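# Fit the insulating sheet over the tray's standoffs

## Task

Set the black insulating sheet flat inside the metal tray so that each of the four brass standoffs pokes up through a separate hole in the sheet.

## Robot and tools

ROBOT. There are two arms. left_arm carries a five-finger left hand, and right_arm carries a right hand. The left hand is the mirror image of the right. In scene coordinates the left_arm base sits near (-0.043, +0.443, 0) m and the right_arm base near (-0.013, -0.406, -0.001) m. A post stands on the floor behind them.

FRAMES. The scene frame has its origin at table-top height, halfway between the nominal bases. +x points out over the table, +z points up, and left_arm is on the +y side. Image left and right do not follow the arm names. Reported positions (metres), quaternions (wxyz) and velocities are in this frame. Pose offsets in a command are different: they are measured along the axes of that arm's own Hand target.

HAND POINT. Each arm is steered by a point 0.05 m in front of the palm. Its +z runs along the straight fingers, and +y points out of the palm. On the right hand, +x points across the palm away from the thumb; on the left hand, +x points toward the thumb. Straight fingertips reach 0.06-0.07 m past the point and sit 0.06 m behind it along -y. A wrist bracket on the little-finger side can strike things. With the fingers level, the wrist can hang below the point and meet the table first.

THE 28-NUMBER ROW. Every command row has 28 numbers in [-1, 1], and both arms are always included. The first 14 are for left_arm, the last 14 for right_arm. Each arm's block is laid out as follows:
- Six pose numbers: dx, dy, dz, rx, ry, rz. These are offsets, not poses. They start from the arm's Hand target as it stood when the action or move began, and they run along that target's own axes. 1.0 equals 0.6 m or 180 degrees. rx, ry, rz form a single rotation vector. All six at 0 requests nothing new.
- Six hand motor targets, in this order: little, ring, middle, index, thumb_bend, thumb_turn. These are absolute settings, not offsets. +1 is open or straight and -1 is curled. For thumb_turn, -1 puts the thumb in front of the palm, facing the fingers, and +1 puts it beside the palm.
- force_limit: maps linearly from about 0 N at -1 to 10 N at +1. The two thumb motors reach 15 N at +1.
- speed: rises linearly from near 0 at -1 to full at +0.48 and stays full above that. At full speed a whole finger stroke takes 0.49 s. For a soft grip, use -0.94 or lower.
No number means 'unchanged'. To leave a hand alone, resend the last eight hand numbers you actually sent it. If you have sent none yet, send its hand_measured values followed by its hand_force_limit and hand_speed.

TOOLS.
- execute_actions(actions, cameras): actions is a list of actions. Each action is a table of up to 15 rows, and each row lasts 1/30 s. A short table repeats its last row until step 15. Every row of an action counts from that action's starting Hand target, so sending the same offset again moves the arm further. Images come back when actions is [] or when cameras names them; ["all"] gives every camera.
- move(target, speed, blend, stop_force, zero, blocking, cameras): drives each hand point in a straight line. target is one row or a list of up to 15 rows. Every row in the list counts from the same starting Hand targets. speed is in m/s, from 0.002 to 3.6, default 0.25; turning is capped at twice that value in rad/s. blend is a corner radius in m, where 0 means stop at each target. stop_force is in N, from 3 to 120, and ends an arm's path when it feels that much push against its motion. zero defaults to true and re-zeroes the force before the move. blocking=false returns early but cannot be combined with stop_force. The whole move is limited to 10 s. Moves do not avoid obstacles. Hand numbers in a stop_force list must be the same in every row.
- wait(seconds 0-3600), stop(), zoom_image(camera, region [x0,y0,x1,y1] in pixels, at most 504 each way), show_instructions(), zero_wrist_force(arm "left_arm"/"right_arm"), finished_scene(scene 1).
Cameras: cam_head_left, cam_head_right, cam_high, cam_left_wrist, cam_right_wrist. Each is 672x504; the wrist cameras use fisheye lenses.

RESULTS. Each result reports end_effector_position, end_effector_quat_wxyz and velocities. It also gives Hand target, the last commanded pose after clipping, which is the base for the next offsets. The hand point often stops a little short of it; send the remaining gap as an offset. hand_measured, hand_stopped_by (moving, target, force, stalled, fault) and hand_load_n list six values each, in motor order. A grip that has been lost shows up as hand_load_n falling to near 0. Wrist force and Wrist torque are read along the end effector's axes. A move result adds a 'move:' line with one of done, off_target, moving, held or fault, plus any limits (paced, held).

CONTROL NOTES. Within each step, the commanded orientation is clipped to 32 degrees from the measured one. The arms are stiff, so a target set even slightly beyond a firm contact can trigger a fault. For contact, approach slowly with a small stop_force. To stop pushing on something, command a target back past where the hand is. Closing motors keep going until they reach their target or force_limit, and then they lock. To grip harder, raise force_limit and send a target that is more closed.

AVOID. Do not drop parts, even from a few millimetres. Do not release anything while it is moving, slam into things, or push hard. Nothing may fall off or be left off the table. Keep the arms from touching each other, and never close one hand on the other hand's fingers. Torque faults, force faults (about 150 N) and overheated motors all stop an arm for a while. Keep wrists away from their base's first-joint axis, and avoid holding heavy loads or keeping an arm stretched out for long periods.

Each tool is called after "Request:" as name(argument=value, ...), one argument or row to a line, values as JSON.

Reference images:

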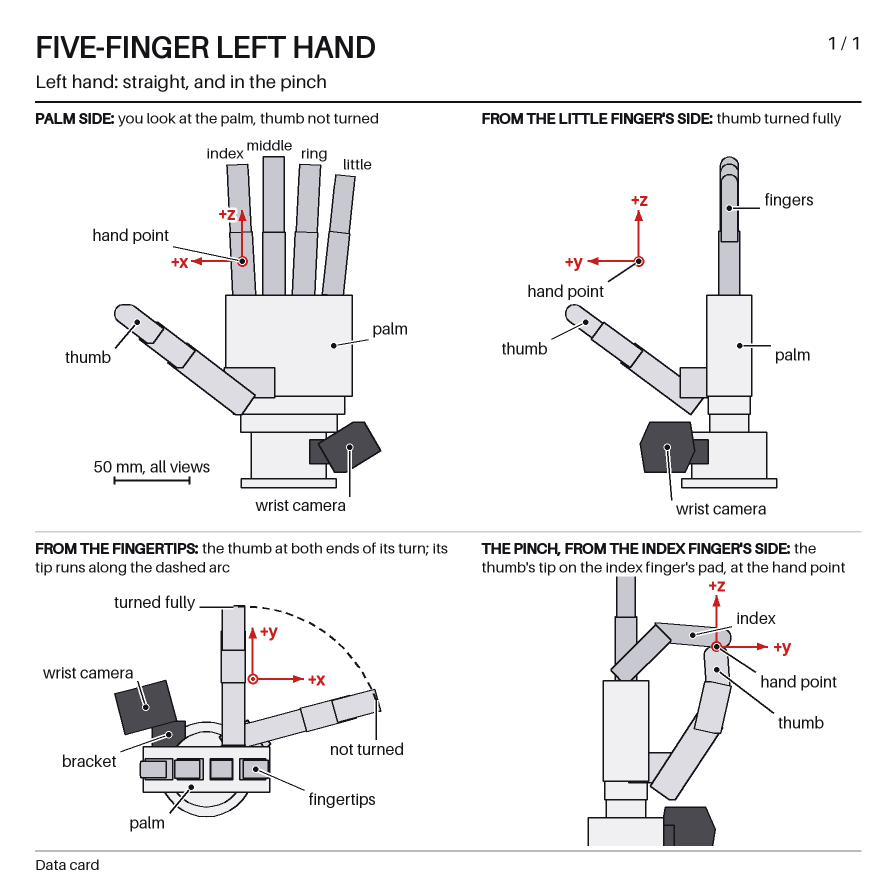

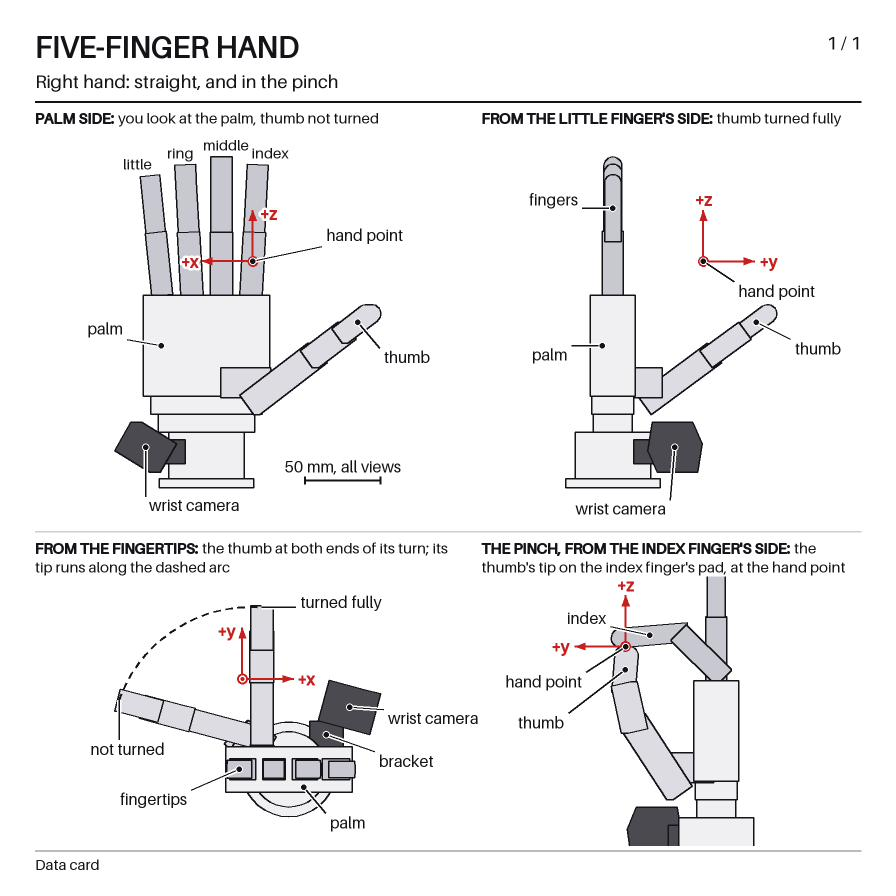

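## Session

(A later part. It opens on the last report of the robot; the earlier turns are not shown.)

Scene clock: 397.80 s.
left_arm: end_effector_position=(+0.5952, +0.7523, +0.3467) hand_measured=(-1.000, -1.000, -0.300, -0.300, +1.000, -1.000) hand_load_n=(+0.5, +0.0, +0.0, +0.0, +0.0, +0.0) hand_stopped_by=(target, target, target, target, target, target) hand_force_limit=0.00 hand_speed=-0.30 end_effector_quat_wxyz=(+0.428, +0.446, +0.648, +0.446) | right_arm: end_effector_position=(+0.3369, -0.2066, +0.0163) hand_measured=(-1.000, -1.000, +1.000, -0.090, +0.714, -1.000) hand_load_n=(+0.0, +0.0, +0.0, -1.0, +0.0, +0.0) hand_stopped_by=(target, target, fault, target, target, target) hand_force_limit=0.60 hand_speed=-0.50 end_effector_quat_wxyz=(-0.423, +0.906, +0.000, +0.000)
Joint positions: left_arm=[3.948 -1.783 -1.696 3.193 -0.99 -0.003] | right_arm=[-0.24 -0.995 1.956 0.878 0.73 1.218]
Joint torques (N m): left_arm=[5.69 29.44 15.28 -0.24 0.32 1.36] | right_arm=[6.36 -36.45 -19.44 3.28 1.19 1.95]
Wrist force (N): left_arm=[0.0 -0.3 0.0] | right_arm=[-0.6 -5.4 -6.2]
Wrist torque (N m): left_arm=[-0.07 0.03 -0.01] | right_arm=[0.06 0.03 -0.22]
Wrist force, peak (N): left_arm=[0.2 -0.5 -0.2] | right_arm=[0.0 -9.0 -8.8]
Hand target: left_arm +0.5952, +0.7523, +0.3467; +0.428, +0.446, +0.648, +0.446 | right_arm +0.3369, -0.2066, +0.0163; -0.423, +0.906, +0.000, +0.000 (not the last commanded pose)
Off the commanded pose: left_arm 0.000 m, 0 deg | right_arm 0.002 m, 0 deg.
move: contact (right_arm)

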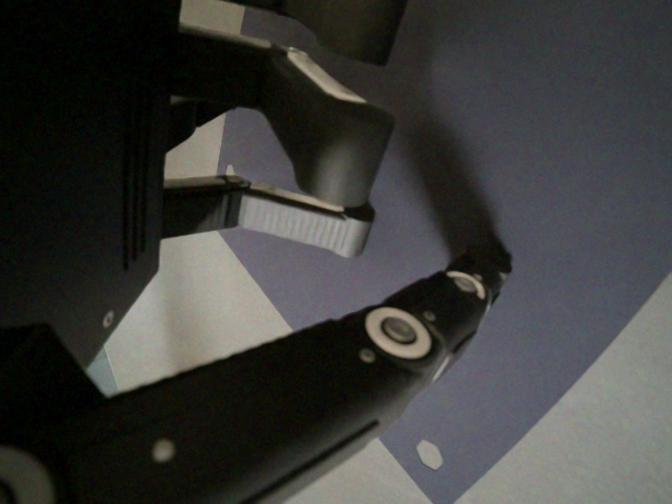

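Request:
move(
  target=[0,0,0,0,0,0, -1,-1,-0.3,-0.3,1,-1,0,-0.3, 0.0333,0,0,0,0,0, -1,-1,1,-0.09,0.714,-1,0.6,-0.5],
  speed=0.03,
  cameras=["cam_head_right","cam_high","cam_right_wrist"],
)

Scene clock: 401.33 s.
left_arm: end_effector_position=(+0.5952, +0.7523, +0.3467) hand_measured=(-1.000, -1.000, -0.300, -0.300, +1.000, -1.000) hand_load_n=(+0.0, +0.0, +0.0, +0.0, +0.0, +0.0) hand_stopped_by=(target, target, target, target, target, target) hand_force_limit=0.00 hand_speed=-0.30 end_effector_quat_wxyz=(+0.428, +0.446, +0.648, +0.446) | right_arm: end_effector_position=(+0.3568, -0.2066, +0.0163) hand_measured=(-1.000, -1.000, +1.000, -0.090, +0.714, -1.000) hand_load_n=(+0.0, +0.0, +0.0, -1.0, +0.0, +1.5) hand_stopped_by=(target, target, fault, target, target, target) hand_force_limit=0.60 hand_speed=-0.50 end_effector_quat_wxyz=(-0.423, +0.906, +0.000, +0.000)
Joint positions: left_arm=[3.948 -1.783 -1.696 3.193 -0.99 -0.003] | right_arm=[-0.228 -0.966 1.892 0.9 0.727 1.235]
Joint torques (N m): left_arm=[5.38 33.45 16.18 -0.06 0.08 1.31] | right_arm=[5.74 -22.36 -20.18 2.54 -1.77 2.3]
Wrist force (N): left_arm=[0.0 -0.3 0.0] | right_arm=[-3.2 -7.3 -7.3]
Wrist torque (N m): left_arm=[-0.06 0.03 0.00] | right_arm=[-0.09 0.14 -0.22]
Wrist force, peak (N): left_arm=[-0.1 -0.6 -0.1] | right_arm=[-3.2 -7.5 -7.4]
Hand target: left_arm +0.5952, +0.7523, +0.3467; +0.428, +0.446, +0.648, +0.446 | right_arm +0.3569, -0.2066, +0.0163; -0.423, +0.906, +0.000, +0.000
Off the commanded pose: left_arm 0.000 m, 0 deg | right_arm 0.000 m, 0 deg.
move: done

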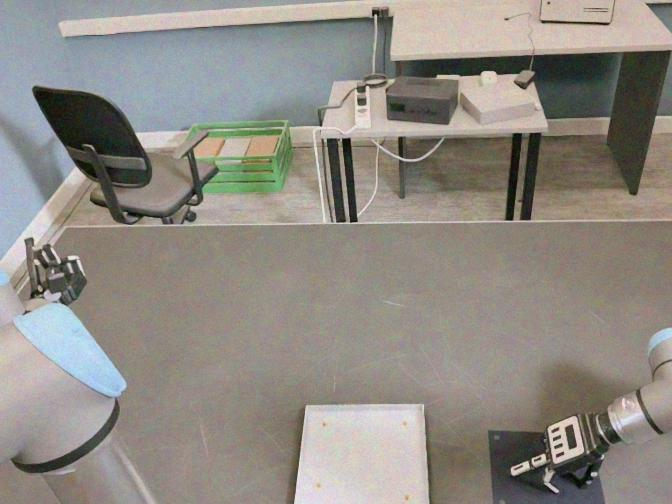

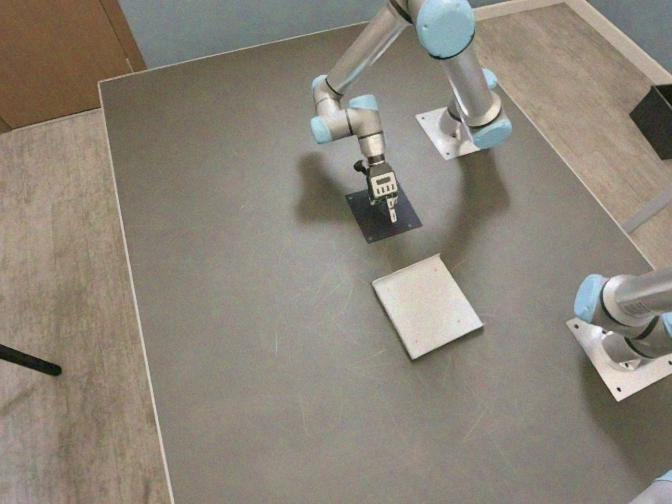

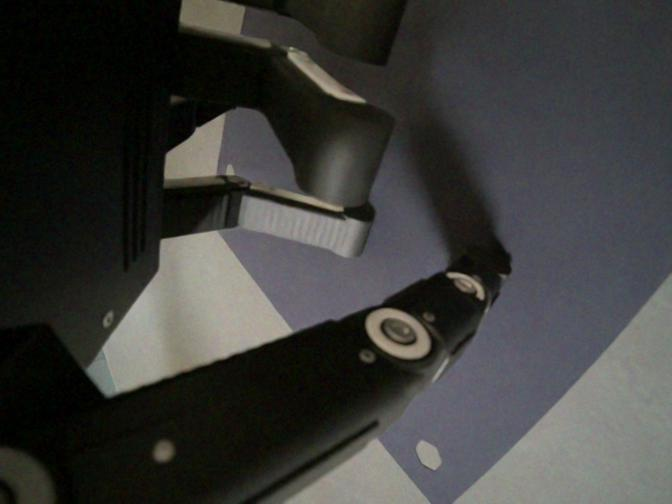

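Request:
zoom_image(
  camera="cam_high",
  region=[400, 0, 672, 300],
)

Request:
zoom_image(
  camera="cam_high",
  region=[80, 0, 440, 200],
)

Scaled by 1.680.

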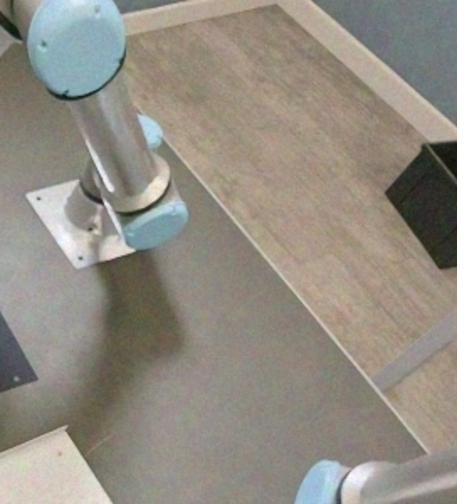

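Scaled by 1.400.

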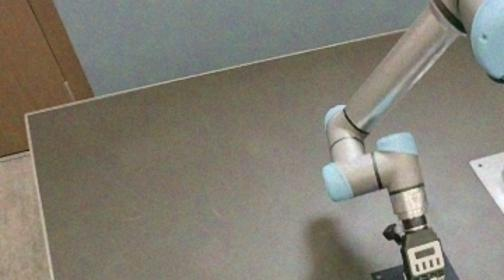

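Request:
execute_actions(
  actions=[
    [[0,0,0,0,0,0,-1,-1,-0.3,-0.3,1,-1,0,-0.3,0,0.00038,0.00032,0,0,0,-1,-1,1,-0.09,0.6,-1,0.6,-0.9]],
    [[0,0,0,0,0,0,-1,-1,-0.3,-0.3,1,-1,0,-0.3,0,0,0,0,0,0,-1,-1,1,-0.09,0.6,-1,0.6,-0.9]],
  ],
  cameras=["cam_head_right","cam_right_wrist"],
)

Request:
zoom_image(
  camera="cam_head_right",
  region=[470, 400, 640, 504],
)

Scene clock: 460.03 s.
left_arm: end_effector_position=(+0.5952, +0.7523, +0.3467) hand_measured=(-1.000, -1.000, -0.300, -0.300, +1.000, -1.000) hand_load_n=(+0.0, +0.0, +0.0, +0.0, +0.0, +0.0) hand_stopped_by=(target, target, target, target, target, target) hand_force_limit=0.00 hand_speed=-0.30 end_effector_quat_wxyz=(+0.428, +0.446, +0.648, +0.446) | right_arm: end_effector_position=(+0.3570, -0.2066, +0.0160) hand_measured=(-1.000, -1.000, +1.000, -0.090, +0.600, -1.000) hand_load_n=(+0.0, +0.0, +0.0, -2.0, +0.5, +0.5) hand_stopped_by=(target, target, fault, target, target, target) hand_force_limit=0.60 hand_speed=-0.90 end_effector_quat_wxyz=(-0.423, +0.906, +0.000, +0.000)
Joint positions: left_arm=[3.948 -1.783 -1.696 3.193 -0.99 -0.003] | right_arm=[-0.228 -0.965 1.891 0.9 0.727 1.235]
Joint torques (N m): left_arm=[4.12 34.85 15.24 0.01 0.04 1.35] | right_arm=[4.38 -25.66 -0.31 0.34 1.05 2.26]
Wrist force (N): left_arm=[0.1 -0.1 -0.2] | right_arm=[-1.9 -8.9 -5.5]
Wrist torque (N m): left_arm=[-0.02 0.01 -0.01] | right_arm=[0.01 0.01 -0.24]
Wrist force, peak (N): left_arm=[-0.1 -0.6 -0.2] | right_arm=[-1.8 -8.5 -13.2]
Hand target: left_arm +0.5952, +0.7523, +0.3467; +0.428, +0.446, +0.648, +0.446 | right_arm +0.3569, -0.2066, +0.0160; -0.423, +0.906, +0.000, +0.000
Off the commanded pose: left_arm 0.000 m, 0 deg | right_arm 0.000 m, 0 deg.

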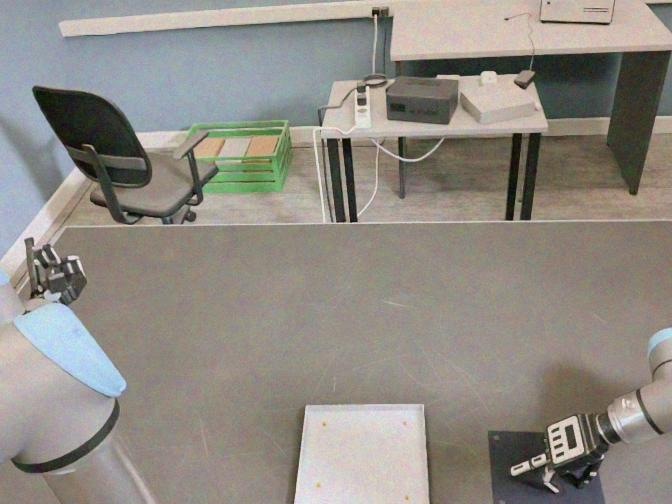

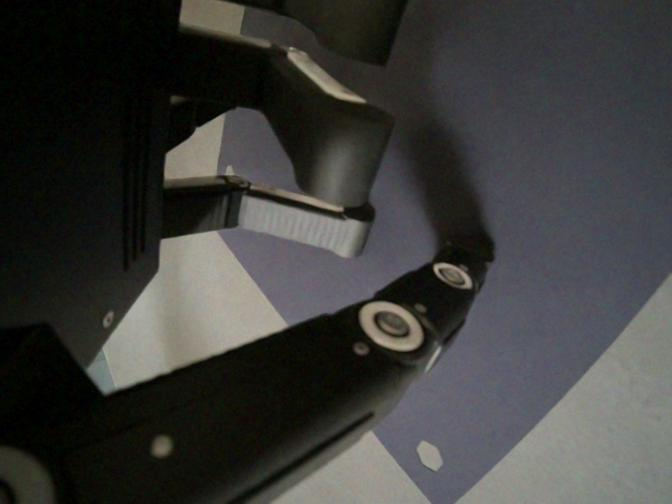

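Scaled by 2.965.

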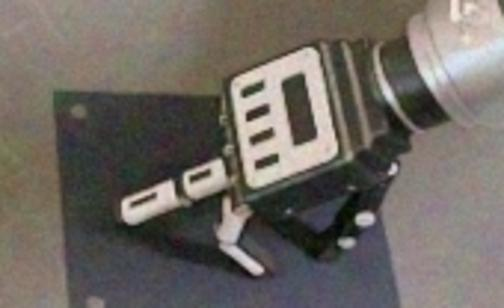

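Request:
move(
  target=[
    [0,0,0,0,0,0, -1,-1,-0.3,-0.3,1,-1,0,-0.3, 0,-0.1021,-0.0857,0,0,0, -1,-1,1,-0.09,0.6,-1,0.6,-0.9],
    [0,0,0,0,0,0, -1,-1,-0.3,-0.3,1,-1,0,-0.3, -0.1667,0.0073,-0.8643,0,0,0, -1,-1,1,-0.09,0.6,-1,0.6,-0.9],
  ],
  speed=0.25,
  blend=[0.03, 0],
)

Request:
move(
  target=[-0.6867,-0.1797,-0.3002,0.4258,-0.0088,0.0984, 1,1,1,1,1,-1,0,-0.3, 0,0,0,0,0,0, -1,-1,1,-0.09,0.6,-1,0.6,-0.9],
  speed=0.25,
  cameras=["all"],
)

Scene clock: 529.27 s.
left_arm: end_effector_position=(+0.5952, +0.7523, +0.3467) hand_measured=(-1.000, -1.000, -0.300, -0.300, +1.000, -1.000) hand_load_n=(+0.0, +0.0, +0.0, +0.0, +0.0, +0.0) hand_stopped_by=(target, target, target, target, target, target) hand_force_limit=0.00 hand_speed=-0.30 end_effector_quat_wxyz=(+0.428, +0.446, +0.648, +0.446) | right_arm: end_effector_position=(+0.2573, -0.6065, +0.3461) hand_measured=(-1.000, -1.000, +1.000, -0.090, +0.600, -1.000) hand_load_n=(+0.0, +0.5, +0.0, +0.0, +0.0, +0.0) hand_stopped_by=(target, target, fault, target, target, target) hand_force_limit=0.60 hand_speed=-0.90 end_effector_quat_wxyz=(-0.423, +0.906, +0.000, +0.000)
Joint positions: left_arm=[3.948 -1.783 -1.696 3.193 -0.99 -0.003] | right_arm=[-1.163 -1.261 1.485 2.175 1.257 0.276]
Joint torques (N m): left_arm=[2.52 34.74 15.56 0.12 -0.12 0.95] | right_arm=[-6.54 -19.79 -30 4.88 1.38 -2.11]
Wrist force (N): left_arm=[-0.1 -0.3 -0.3] | right_arm=[-0.1 1.4 -1.6]
Wrist torque (N m): left_arm=[-0.04 0.03 -0.01] | right_arm=[0.43 0.06 0.04]
Wrist force, peak (N): left_arm=[-0.2 -0.6 -0.2] | right_arm=[-1.7 -9.1 -5.9]
Hand target: left_arm +0.5952, +0.7523, +0.3467; +0.428, +0.446, +0.648, +0.446 | right_arm +0.2573, -0.6066, +0.3462; -0.423, +0.906, +0.000, +0.000
Off the commanded pose: left_arm 0.000 m, 0 deg | right_arm 0.000 m, 0 deg.
move: done

Scene clock: 532.87 s.
left_arm: end_effector_position=(+0.5000, +0.2999, +0.3506) hand_measured=(+1.000, +1.000, +1.000, +1.000, +1.000, -1.000) hand_load_n=(+0.0, +0.0, +0.0, +0.0, +0.0, +0.0) hand_stopped_by=(target, target, target, target, target, target) hand_force_limit=0.00 hand_speed=-0.30 end_effector_quat_wxyz=(+0.001, +0.707, +0.707, +0.000) | right_arm: end_effector_position=(+0.2573, -0.6066, +0.3462) hand_measured=(-1.000, -1.000, +1.000, -0.090, +0.600, -1.000) hand_load_n=(+0.0, +0.0, +0.0, +0.0, +0.0, -0.5) hand_stopped_by=(target, target, fault, target, target, target) hand_force_limit=0.60 hand_speed=-0.90 end_effector_quat_wxyz=(-0.423, +0.906, +0.000, +0.000)
Joint positions: left_arm=[3.061 -2.084 -0.884 1.399 -1.57 -0.084] | right_arm=[-1.163 -1.261 1.484 2.176 1.257 0.276]
Joint torques (N m): left_arm=[-10.53 28.27 24.11 -3.9 0.97 -1.4] | right_arm=[-6.27 -20.37 -27.2 4.81 1.09 -2.15]
Wrist force (N): left_arm=[-0.5 0.7 0.7] | right_arm=[-0.1 1.4 -1.7]
Wrist torque (N m): left_arm=[0.29 0.23 -0.06] | right_arm=[0.44 0.07 0.04]
Wrist force, peak (N): left_arm=[-1.1 1.0 0.9] | right_arm=[0.0 1.6 -1.6]
Hand target: left_arm +0.5000, +0.2998, +0.3506; +0.001, +0.707, +0.707, +0.000 | right_arm +0.2573, -0.6066, +0.3462; -0.423, +0.906, +0.000, +0.000
Off the commanded pose: left_arm 0.000 m, 0 deg | right_arm 0.000 m, 0 deg.
move: done

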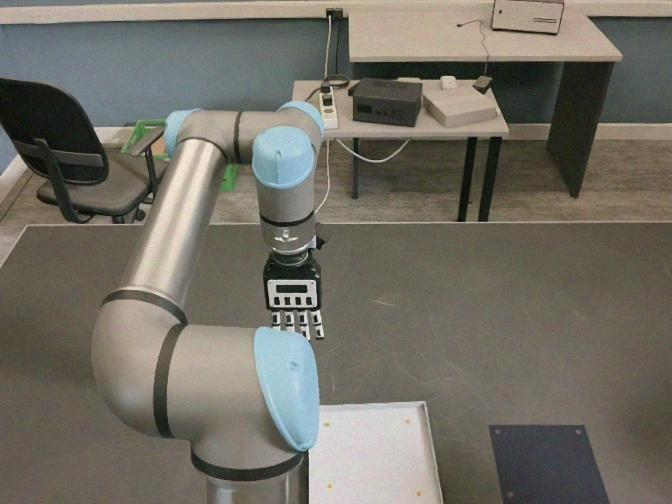

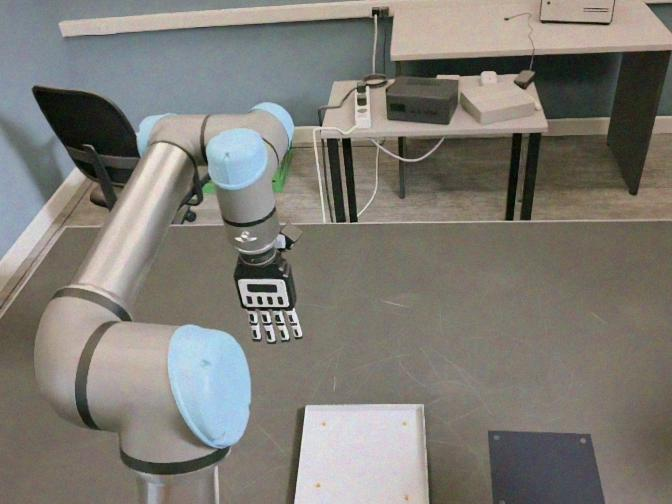

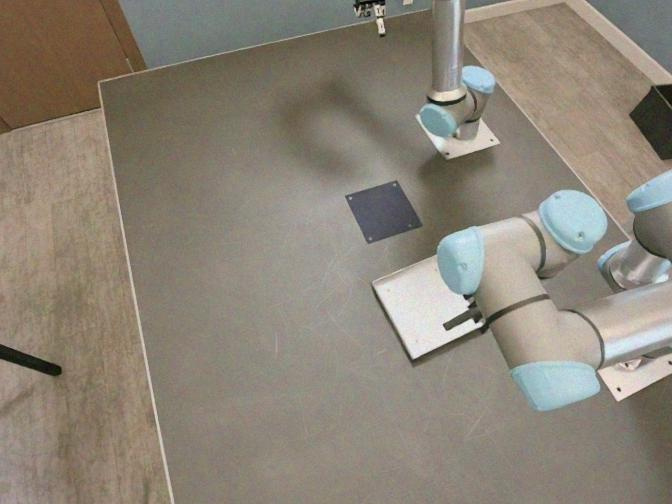

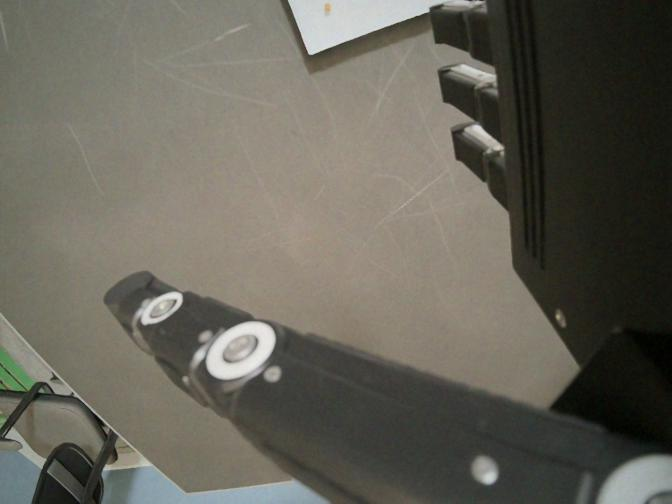

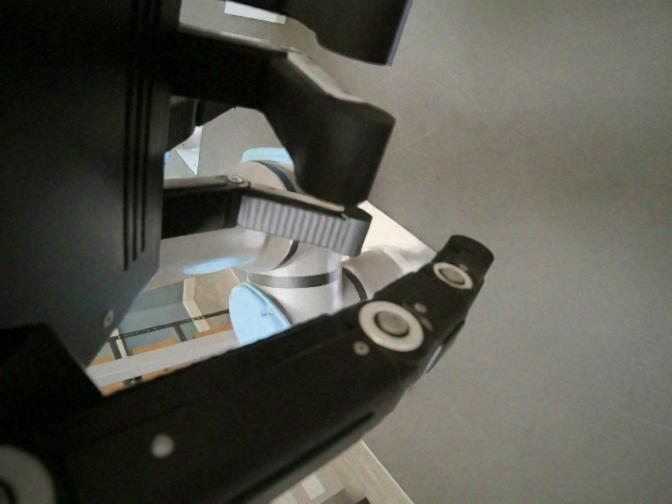

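Request:
move(
  target=[-0.9167,-0.3,0.0833,0,0,0, 1,1,1,1,1,-1,0,-0.3, 0,0,0,0,0,0, -1,-1,1,-0.09,0.6,-1,0.6,-0.9],
  speed=0.3,
  cameras=["all"],
)

Scene clock: 555.67 s.
left_arm: end_effector_position=(+0.3194, -0.2490, +0.2999) hand_measured=(+1.000, +1.000, +1.000, +1.000, +1.000, -1.000) hand_load_n=(+0.0, +0.0, +0.0, +0.0, +0.0, +0.0) hand_stopped_by=(target, target, target, target, target, target) hand_force_limit=0.00 hand_speed=-0.30 end_effector_quat_wxyz=(+0.266, +0.730, +0.626, -0.067) | right_arm: end_effector_position=(+0.2573, -0.6066, +0.3462) hand_measured=(-1.000, -1.000, +1.000, -0.090, +0.600, -1.000) hand_load_n=(+0.0, +0.0, +0.0, +0.0, +0.0, +0.0) hand_stopped_by=(target, target, fault, target, target, target) hand_force_limit=0.60 hand_speed=-0.90 end_effector_quat_wxyz=(-0.423, +0.906, +0.000, +0.000)
Joint positions: left_arm=[2.165 -2.617 -0.035 1.633 -1.502 -0.846] | right_arm=[-1.163 -1.261 1.484 2.176 1.257 0.276]
Joint torques (N m): left_arm=[11.27 43.48 23.18 -0.17 1.39 -1.17] | right_arm=[-5.86 -21.37 -27.59 4.77 1.24 -2.09]
Wrist force (N): left_arm=[-0.4 0.6 0.6] | right_arm=[0.0 1.5 -1.5]
Wrist torque (N m): left_arm=[0.19 0.13 -0.06] | right_arm=[0.45 0.04 0.05]
Wrist force, peak (N): left_arm=[-0.8 0.9 2.0] | right_arm=[0.0 1.6 -1.9]
Hand target: left_arm +0.3201, -0.2502, +0.3006; +0.008, +0.709, +0.706, -0.002 | right_arm +0.2573, -0.6066, +0.3462; -0.423, +0.906, +0.000, +0.000
Off the commanded pose: left_arm 0.002 m, 33 deg; orientation clipped | right_arm 0.000 m, 0 deg.
elbow stopped short (left arm): the move would have taken joint 3 (elbow) straighter than the controller allows.
move: off_target (left_arm); limits=paced

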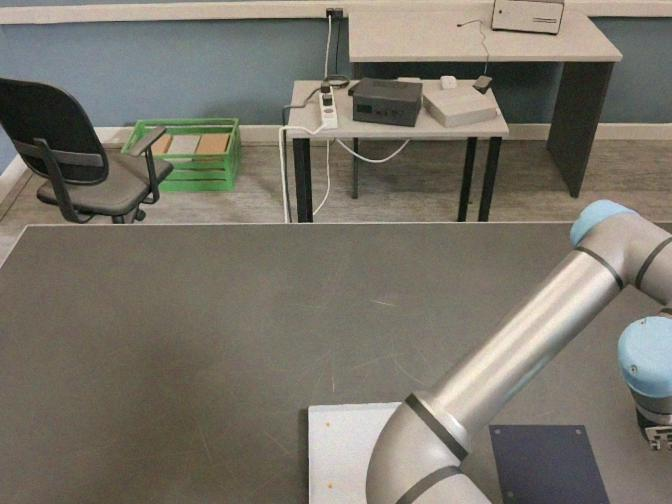

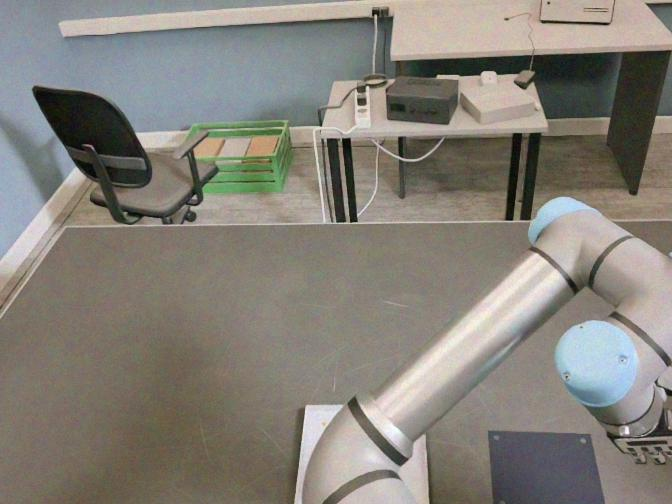

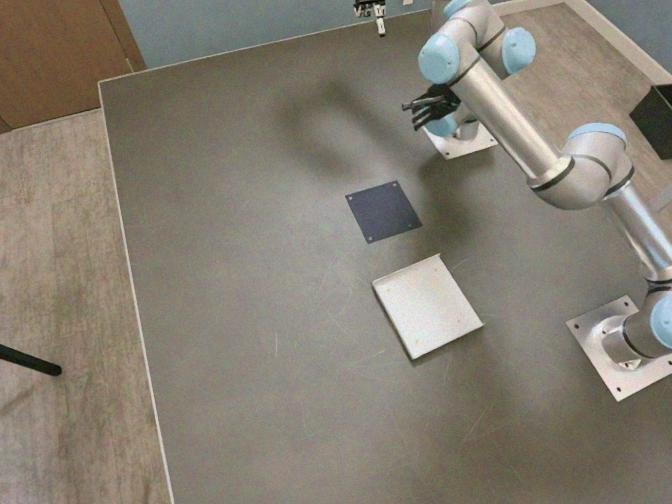

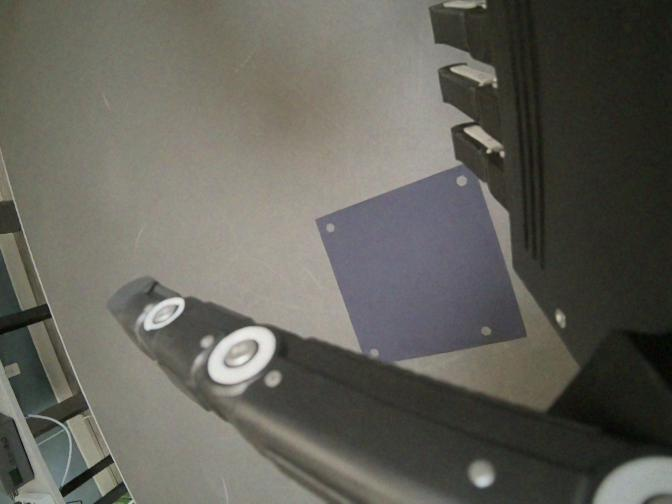

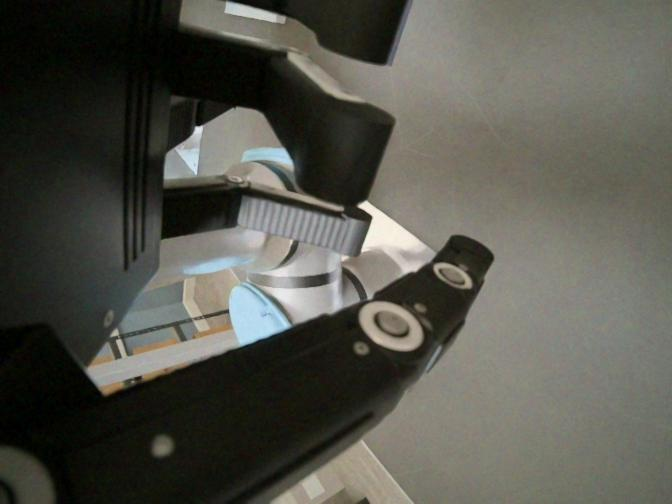

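Request:
move(
  target=[0.75,0.15,-0.133,0,0,0, 1,1,1,1,1,-1,0,-0.3, 0,0,0,0,0,0, -1,-1,1,-0.09,0.6,-1,0.6,-0.9],
  speed=0.3,
)

Request:
move(
  target=[0.6,0.1,0,0,0,0, 1,1,1,1,1,-1,0,-0.3, 0,0,0,0,0,0, -1,-1,1,-0.09,0.6,-1,0.6,-0.9],
  speed=0.3,
)

Scene clock: 571.60 s.
left_arm: end_effector_position=(+0.4112, +0.2003, +0.3750) hand_measured=(+1.000, +1.000, +1.000, +1.000, +1.000, -1.000) hand_load_n=(+0.0, +0.0, +0.0, +0.0, +0.0, +0.0) hand_stopped_by=(target, target, target, target, target, target) hand_force_limit=0.00 hand_speed=-0.30 end_effector_quat_wxyz=(+0.008, +0.709, +0.706, -0.002) | right_arm: end_effector_position=(+0.2573, -0.6066, +0.3462) hand_measured=(-1.000, -1.000, +1.000, -0.090, +0.600, -1.000) hand_load_n=(+0.0, +0.5, +0.0, +0.0, +0.0, +0.0) hand_stopped_by=(target, target, fault, target, target, target) hand_force_limit=0.60 hand_speed=-0.90 end_effector_quat_wxyz=(-0.423, +0.906, +0.000, +0.000)
Joint positions: left_arm=[2.824 -1.986 -0.964 1.393 -1.561 -0.316] | right_arm=[-1.163 -1.261 1.484 2.176 1.257 0.276]
Joint torques (N m): left_arm=[11.67 43.51 12.83 -3.98 -1.45 1.93] | right_arm=[-5.36 -20.99 -27.9 4.83 1.05 -2.04]
Wrist force (N): left_arm=[-0.7 0.9 1.0] | right_arm=[0.1 1.4 -1.5]
Wrist torque (N m): left_arm=[0.27 0.29 -0.23] | right_arm=[0.43 0.03 0.05]
Wrist force, peak (N): left_arm=[-0.9 1.3 0.8] | right_arm=[0.0 1.7 -1.7]
Hand target: left_arm +0.4112, +0.2004, +0.3750; +0.008, +0.709, +0.706, -0.002 | right_arm +0.2573, -0.6066, +0.3462; -0.423, +0.906, +0.000, +0.000
Off the commanded pose: left_arm 0.000 m, 0 deg | right_arm 0.000 m, 0 deg.
move: done

Scene clock: 573.67 s.
left_arm: end_effector_position=(+0.4727, +0.5600, +0.3706) hand_measured=(+1.000, +1.000, +1.000, +1.000, +1.000, -1.000) hand_load_n=(+0.0, +0.0, +0.0, +0.0, +0.0, +0.0) hand_stopped_by=(target, target, target, target, target, target) hand_force_limit=0.00 hand_speed=-0.30 end_effector_quat_wxyz=(+0.008, +0.709, +0.706, -0.001) | right_arm: end_effector_position=(+0.2573, -0.6066, +0.3462) hand_measured=(-1.000, -1.000, +1.000, -0.090, +0.600, -1.000) hand_load_n=(+0.0, +0.0, +0.0, +0.0, +0.0, +0.0) hand_stopped_by=(target, target, fault, target, target, target) hand_force_limit=0.60 hand_speed=-0.90 end_effector_quat_wxyz=(-0.423, +0.906, +0.000, +0.000)
Joint positions: left_arm=[3.633 -1.943 -1.039 1.413 -1.554 0.492] | right_arm=[-1.163 -1.261 1.484 2.176 1.257 0.276]
Joint torques (N m): left_arm=[11.89 23.03 23.7 -4.13 1.64 1.77] | right_arm=[-5.54 -21.14 -28.03 4.81 1.21 -1.89]
Wrist force (N): left_arm=[-0.7 0.7 0.7] | right_arm=[0.0 1.4 -1.6]
Wrist torque (N m): left_arm=[0.26 0.28 -0.20] | right_arm=[0.44 0.04 0.05]
Wrist force, peak (N): left_arm=[-1.9 0.9 0.8] | right_arm=[-0.2 1.5 -1.8]
Hand target: left_arm +0.4728, +0.5602, +0.3706; +0.008, +0.709, +0.706, -0.002 | right_arm +0.2573, -0.6066, +0.3462; -0.423, +0.906, +0.000, +0.000
Off the commanded pose: left_arm 0.000 m, 0 deg | right_arm 0.000 m, 0 deg.
move: done

Request:
move(
  target=[
    [0,0,0,0,0,0, 1,1,1,1,1,-1,0,-0.3, 0.1,-0.12,0.33,0,-0.383,-0.3215, -1,-1,1,-0.09,0.75,-1,0.6,-0.9],
    [0,0,0,0,0,0, 1,1,1,1,1,-1,0,-0.3, 0.205,-0.2487,0.6748,0,-0.766,-0.643, -1,-1,1,-0.09,0.75,-1,0.6,-0.9],
    [0,0,0,0,0,0, 1,1,1,1,1,-1,0,-0.3, 0.205,-0.07,0.8248,0,-0.766,-0.643, -1,-1,1,-0.09,0.75,-1,0.6,-0.9],
  ],
  speed=0.3,
  blend=[0.03, 0.03, 0],
  cameras=["all"],
)

Scene clock: 588.50 s.
left_arm: end_effector_position=(+0.4728, +0.5602, +0.3706) hand_measured=(+1.000, +1.000, +1.000, +1.000, +1.000, -1.000) hand_load_n=(+0.0, +0.0, +0.0, +0.0, -0.5, +0.0) hand_stopped_by=(target, target, target, target, target, target) hand_force_limit=0.00 hand_speed=-0.30 end_effector_quat_wxyz=(+0.008, +0.709, +0.706, -0.002) | right_arm: end_effector_position=(+0.3799, -0.2005, +0.0603) hand_measured=(-1.000, -1.000, +1.000, -0.090, +0.750, -1.000) hand_load_n=(+0.0, +0.0, +0.0, +0.0, +0.0, +0.5) hand_stopped_by=(target, target, fault, target, target, target) hand_force_limit=0.60 hand_speed=-0.90 end_effector_quat_wxyz=(+0.000, +0.000, +0.906, -0.423)
Joint positions: left_arm=[3.633 -1.943 -1.039 1.413 -1.554 0.492] | right_arm=[0.509 -0.836 1.563 1.375 2.3 -0.849]
Joint torques (N m): left_arm=[13.44 23.72 25.35 -4.1 1.33 1.88] | right_arm=[-6.17 -32.51 -23.44 0.51 2.73 -2.04]
Wrist force (N): left_arm=[-0.9 0.8 0.7] | right_arm=[0.3 0.8 -1.7]
Wrist torque (N m): left_arm=[0.28 0.31 -0.21] | right_arm=[0.35 -0.06 0.04]
Wrist force, peak (N): left_arm=[-1.1 0.7 0.9] | right_arm=[0.5 0.4 -2.6]
Hand target: left_arm +0.4728, +0.5602, +0.3706; +0.008, +0.709, +0.706, -0.002 | right_arm +0.3799, -0.2005, +0.0601; +0.000, +0.000, +0.906, -0.423
Off the commanded pose: left_arm 0.000 m, 0 deg | right_arm 0.000 m, 0 deg.
move: done

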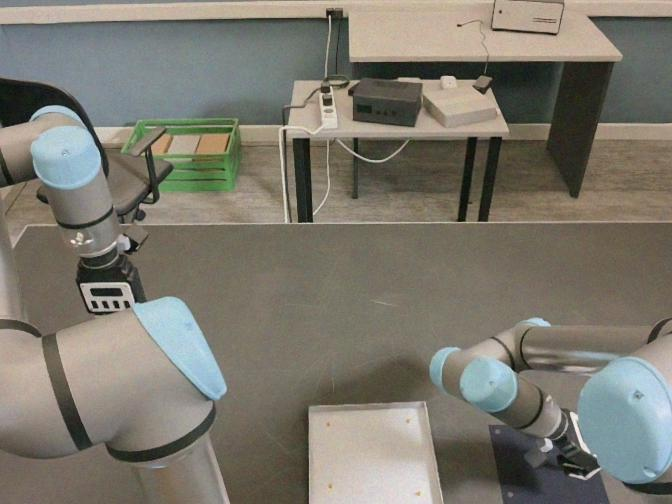

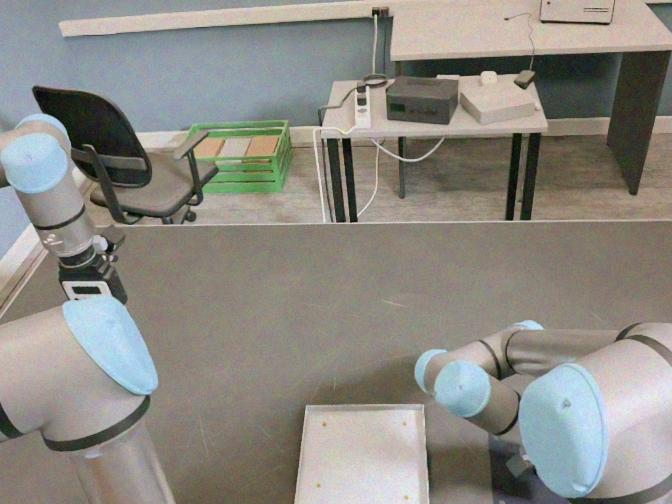

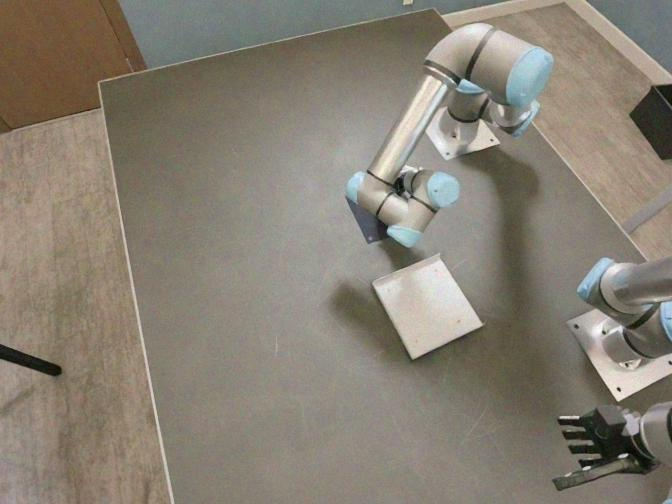

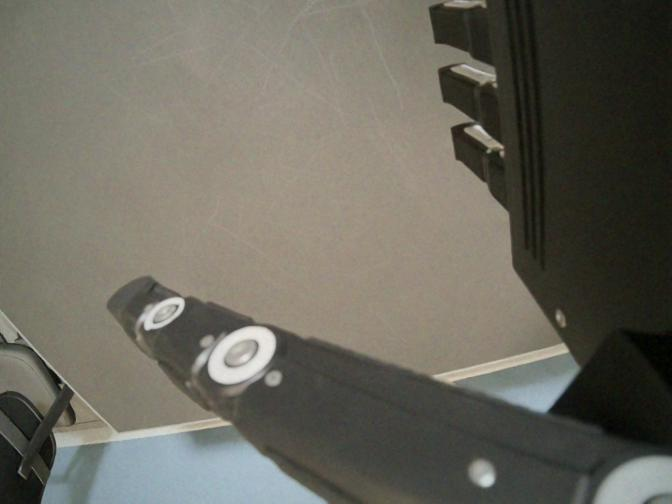

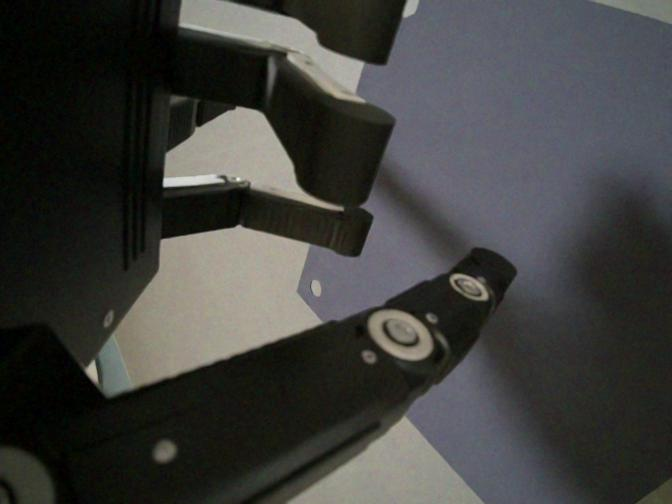

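Request:
move(
  target=[0,0,0,0,0,0, 1,1,1,1,1,-1,0,-0.3, 0,0.0396,0.0332,0,0,0, -1,-1,1,-0.09,0.75,-1,0.6,-0.9],
  speed=0.1,
)

Request:
move(
  target=[0,0,0,0,0,0, 1,1,1,1,1,-1,0,-0.3, 0,0.0319,0.0268,0,0,0, -1,-1,1,-0.09,0.75,-1,0.6,-0.9],
  speed=0.005,
  stop_force=8,
  cameras=["cam_right_wrist"],
)

Scene clock: 594.13 s.
left_arm: end_effector_position=(+0.4728, +0.5602, +0.3706) hand_measured=(+1.000, +1.000, +1.000, +1.000, +1.000, -1.000) hand_load_n=(+0.0, +0.0, +0.0, +0.0, -0.5, +0.0) hand_stopped_by=(target, target, target, target, target, target) hand_force_limit=0.00 hand_speed=-0.30 end_effector_quat_wxyz=(+0.008, +0.709, +0.706, -0.002) | right_arm: end_effector_position=(+0.3799, -0.2005, +0.0292) hand_measured=(-1.000, -1.000, +1.000, -0.090, +0.750, -1.000) hand_load_n=(+0.0, +0.0, +0.0, +0.0, +0.0, +0.0) hand_stopped_by=(target, target, fault, target, target, target) hand_force_limit=0.60 hand_speed=-0.90 end_effector_quat_wxyz=(+0.000, +0.000, +0.906, -0.423)
Joint positions: left_arm=[3.633 -1.943 -1.039 1.413 -1.554 0.492] | right_arm=[0.509 -0.786 1.57 1.318 2.3 -0.849]
Joint torques (N m): left_arm=[11.45 23.83 24.78 -4.02 1.33 1.65] | right_arm=[3.05 -34.22 -6.67 0.87 0.1 -0.01]
Wrist force (N): left_arm=[-1.0 0.9 0.7] | right_arm=[0.4 0.9 -1.3]
Wrist torque (N m): left_arm=[0.30 0.32 -0.22] | right_arm=[0.34 -0.07 0.05]
Wrist force, peak (N): left_arm=[-1.0 1.0 0.7] | right_arm=[0.0 0.4 -2.0]
Hand target: left_arm +0.4728, +0.5602, +0.3706; +0.008, +0.709, +0.706, -0.002 | right_arm +0.3799, -0.2005, +0.0291; +0.000, +0.000, +0.906, -0.423
Off the commanded pose: left_arm 0.000 m, 0 deg | right_arm 0.000 m, 0 deg.
move: done

Scene clock: 597.83 s.
left_arm: end_effector_position=(+0.4728, +0.5602, +0.3706) hand_measured=(+1.000, +1.000, +1.000, +1.000, +1.000, -1.000) hand_load_n=(+0.5, +0.0, +0.0, +0.0, +0.0, +0.0) hand_stopped_by=(target, target, target, target, target, target) hand_force_limit=0.00 hand_speed=-0.30 end_effector_quat_wxyz=(+0.008, +0.709, +0.706, -0.002) | right_arm: end_effector_position=(+0.3799, -0.2005, +0.0165) hand_measured=(-1.000, -1.000, +1.000, -0.090, +0.750, -1.000) hand_load_n=(+0.5, +0.0, +0.0, +0.0, +0.0, +0.0) hand_stopped_by=(target, target, fault, target, target, target) hand_force_limit=0.60 hand_speed=-0.90 end_effector_quat_wxyz=(+0.000, +0.000, +0.906, -0.423)
Joint positions: left_arm=[3.633 -1.943 -1.039 1.413 -1.554 0.492] | right_arm=[0.509 -0.765 1.571 1.295 2.3 -0.849]
Joint torques (N m): left_arm=[10.92 23.54 25.52 -4.05 1.23 1.85] | right_arm=[2.38 -45.21 -0.96 3.61 0.76 -1.92]
Wrist force (N): left_arm=[-0.9 0.8 0.7] | right_arm=[-0.2 -5.7 -7.0]
Wrist torque (N m): left_arm=[0.28 0.31 -0.22] | right_arm=[0.02 0.10 -0.04]
Wrist force, peak (N): left_arm=[-1.2 0.9 0.7] | right_arm=[-0.6 -10.1 -9.9]
Hand target: left_arm +0.4728, +0.5602, +0.3706; +0.008, +0.709, +0.706, -0.002 | right_arm +0.3799, -0.2005, +0.0165; +0.000, +0.000, +0.906, -0.423 (not the last commanded pose)
Off the commanded pose: left_arm 0.000 m, 0 deg | right_arm 0.012 m, 0 deg.
move: contact (right_arm)

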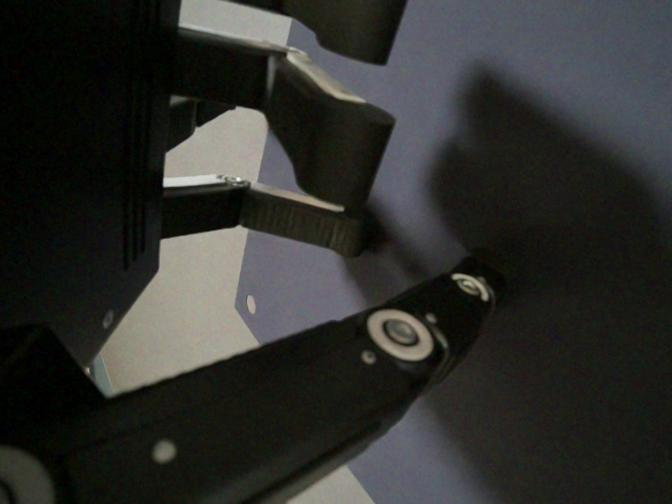

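Request:
move(
  target=[0,0,0,0,0,0, 1,1,1,1,1,-1,0,-0.3, 0.1,0.015,-0.0179,0,0,0, -1,-1,1,-0.09,0.75,-1,0.6,-0.9],
  speed=0.06,
  cameras=["cam_head_right","cam_right_wrist"],
)

Scene clock: 603.33 s.
left_arm: end_effector_position=(+0.4728, +0.5602, +0.3706) hand_measured=(+1.000, +1.000, +1.000, +1.000, +1.000, -1.000) hand_load_n=(+0.0, +0.0, +0.0, +0.0, +0.0, +0.0) hand_stopped_by=(target, target, target, target, target, target) hand_force_limit=0.00 hand_speed=-0.30 end_effector_quat_wxyz=(+0.008, +0.709, +0.706, -0.002) | right_arm: end_effector_position=(+0.3201, -0.1866, +0.0165) hand_measured=(-1.000, -1.000, +1.000, -0.090, +0.750, -1.000) hand_load_n=(+0.0, +0.0, +0.0, +0.0, -0.5, +0.5) hand_stopped_by=(target, target, fault, target, target, target) hand_force_limit=0.60 hand_speed=-0.90 end_effector_quat_wxyz=(+0.000, +0.000, +0.906, -0.423)
Joint positions: left_arm=[3.633 -1.943 -1.039 1.413 -1.554 0.492] | right_arm=[0.6 -0.809 1.688 1.289 2.251 -0.747]
Joint torques (N m): left_arm=[11.67 23.48 24.35 -3.85 1.35 1.32] | right_arm=[5.15 -45.55 0.07 4.19 -1.11 2.69]
Wrist force (N): left_arm=[-0.9 0.4 0.8] | right_arm=[-0.4 -0.8 -3.2]
Wrist torque (N m): left_arm=[0.22 0.32 -0.20] | right_arm=[0.33 -0.01 -0.13]
Wrist force, peak (N): left_arm=[-1.1 0.8 0.9] | right_arm=[0.0 -5.7 -7.2]
Hand target: left_arm +0.4728, +0.5602, +0.3706; +0.008, +0.709, +0.706, -0.002 | right_arm +0.3199, -0.1865, +0.0165; +0.000, +0.000, +0.906, -0.423
Off the commanded pose: left_arm 0.000 m, 0 deg | right_arm 0.000 m, 0 deg.
move: done

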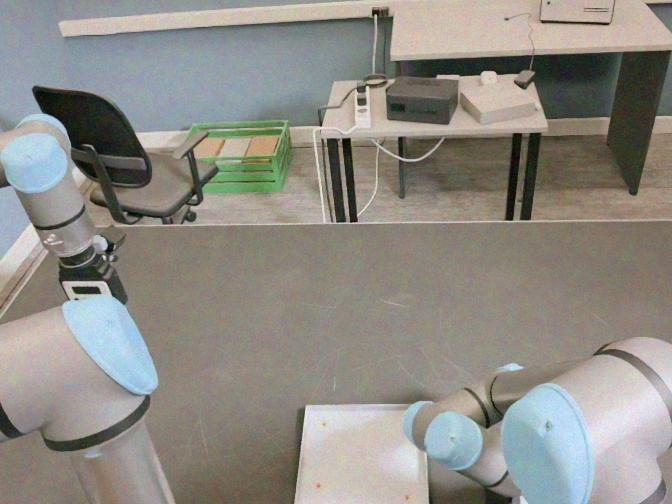

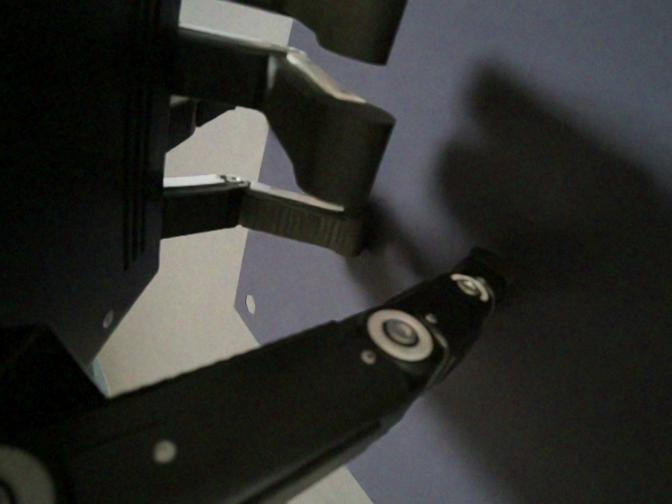

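Request:
move(
  target=[0,0,0,0,0,0, 1,1,1,1,1,-1,0,-0.3, 0.1333,0.0213,-0.0234,0,0,0, -1,-1,1,-0.09,0.75,-1,0.6,-0.9],
  speed=0.08,
  cameras=["cam_right_wrist"],
)

Scene clock: 607.70 s.
left_arm: end_effector_position=(+0.4728, +0.5602, +0.3706) hand_measured=(+1.000, +1.000, +1.000, +1.000, +1.000, -1.000) hand_load_n=(+0.0, +0.0, +0.0, +0.0, +0.0, +0.0) hand_stopped_by=(target, target, target, target, target, target) hand_force_limit=0.00 hand_speed=-0.30 end_effector_quat_wxyz=(+0.008, +0.709, +0.706, -0.002) | right_arm: end_effector_position=(+0.2401, -0.1677, +0.0158) hand_measured=(-1.000, -1.000, +1.000, -0.090, +0.750, -1.000) hand_load_n=(+0.0, +0.0, +0.0, +0.0, -1.5, +2.0) hand_stopped_by=(target, target, fault, target, target, target) hand_force_limit=0.60 hand_speed=-0.90 end_effector_quat_wxyz=(+0.000, +0.000, +0.906, -0.423)
Joint positions: left_arm=[3.633 -1.943 -1.039 1.413 -1.554 0.492] | right_arm=[0.747 -0.847 1.804 1.298 2.163 -0.601]
Joint torques (N m): left_arm=[10.94 23.17 24.68 -3.77 1.26 1.75] | right_arm=[6 -40.98 3.43 3.75 -1.87 2.21]
Wrist force (N): left_arm=[-0.9 0.6 0.9] | right_arm=[-2.3 -5.3 -5.3]
Wrist torque (N m): left_arm=[0.24 0.32 -0.21] | right_arm=[-0.06 0.18 -0.23]
Wrist force, peak (N): left_arm=[-1.0 1.1 0.7] | right_arm=[-2.2 -5.4 -5.5]
Hand target: left_arm +0.4728, +0.5602, +0.3706; +0.008, +0.709, +0.706, -0.002 | right_arm +0.2399, -0.1676, +0.0158; +0.000, +0.000, +0.906, -0.423
Off the commanded pose: left_arm 0.000 m, 0 deg | right_arm 0.000 m, 0 deg.
move: done

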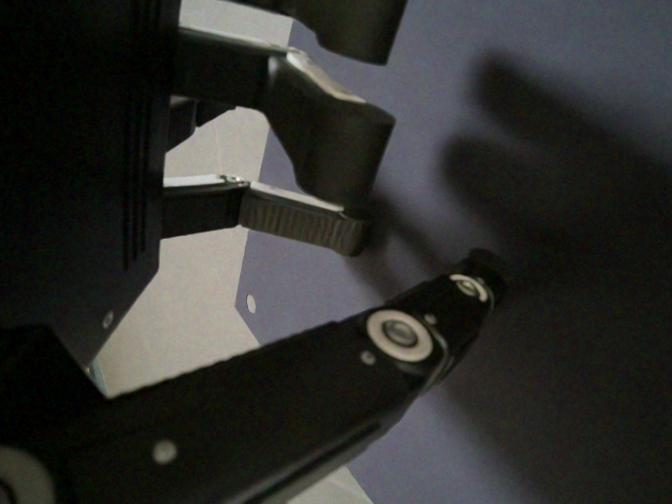

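Request:
move(
  target=[0,0,0,0,0,0, 1,1,1,1,1,-1,0,-0.3, 0.1667,0.0225,-0.0253,0,0,0, -1,-1,1,-0.09,0.75,-1,0.6,-0.9],
  speed=0.08,
  cameras=["cam_right_wrist"],
)

Scene clock: 613.27 s.
left_arm: end_effector_position=(+0.4728, +0.5602, +0.3706) hand_measured=(+1.000, +1.000, +1.000, +1.000, +1.000, -1.000) hand_load_n=(+0.0, +0.0, +0.0, +0.0, +0.0, +0.0) hand_stopped_by=(target, target, target, target, target, target) hand_force_limit=0.00 hand_speed=-0.30 end_effector_quat_wxyz=(+0.008, +0.709, +0.706, -0.002) | right_arm: end_effector_position=(+0.1400, -0.1474, +0.0153) hand_measured=(-1.000, -1.000, +1.000, -0.090, +0.750, -1.000) hand_load_n=(+0.0, +0.0, +0.0, +0.0, -3.0, +5.0) hand_stopped_by=(target, target, fault, target, target, target) hand_force_limit=0.60 hand_speed=-0.90 end_effector_quat_wxyz=(+0.000, +0.000, +0.906, -0.423)
Joint positions: left_arm=[3.633 -1.943 -1.039 1.413 -1.554 0.492] | right_arm=[0.959 -0.869 1.889 1.327 2.021 -0.419]
Joint torques (N m): left_arm=[11.79 24.75 24.87 -4.04 1.02 1.22] | right_arm=[7.83 -26.92 4.68 1.21 -4.35 1.77]
Wrist force (N): left_arm=[-0.8 0.6 0.7] | right_arm=[-6.6 -17.6 -13.7]
Wrist torque (N m): left_arm=[0.25 0.30 -0.20] | right_arm=[-0.61 0.42 -0.32]
Wrist force, peak (N): left_arm=[-1.1 1.0 0.8] | right_arm=[-7.5 -18.4 -15.1]
Hand target: left_arm +0.4728, +0.5602, +0.3706; +0.008, +0.709, +0.706, -0.002 | right_arm +0.1399, -0.1474, +0.0153; +0.000, +0.000, +0.906, -0.423
Off the commanded pose: left_arm 0.000 m, 0 deg | right_arm 0.000 m, 0 deg.
move: done

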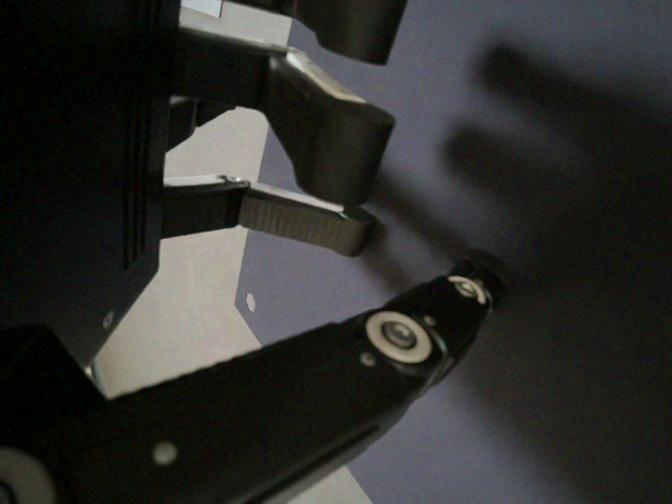

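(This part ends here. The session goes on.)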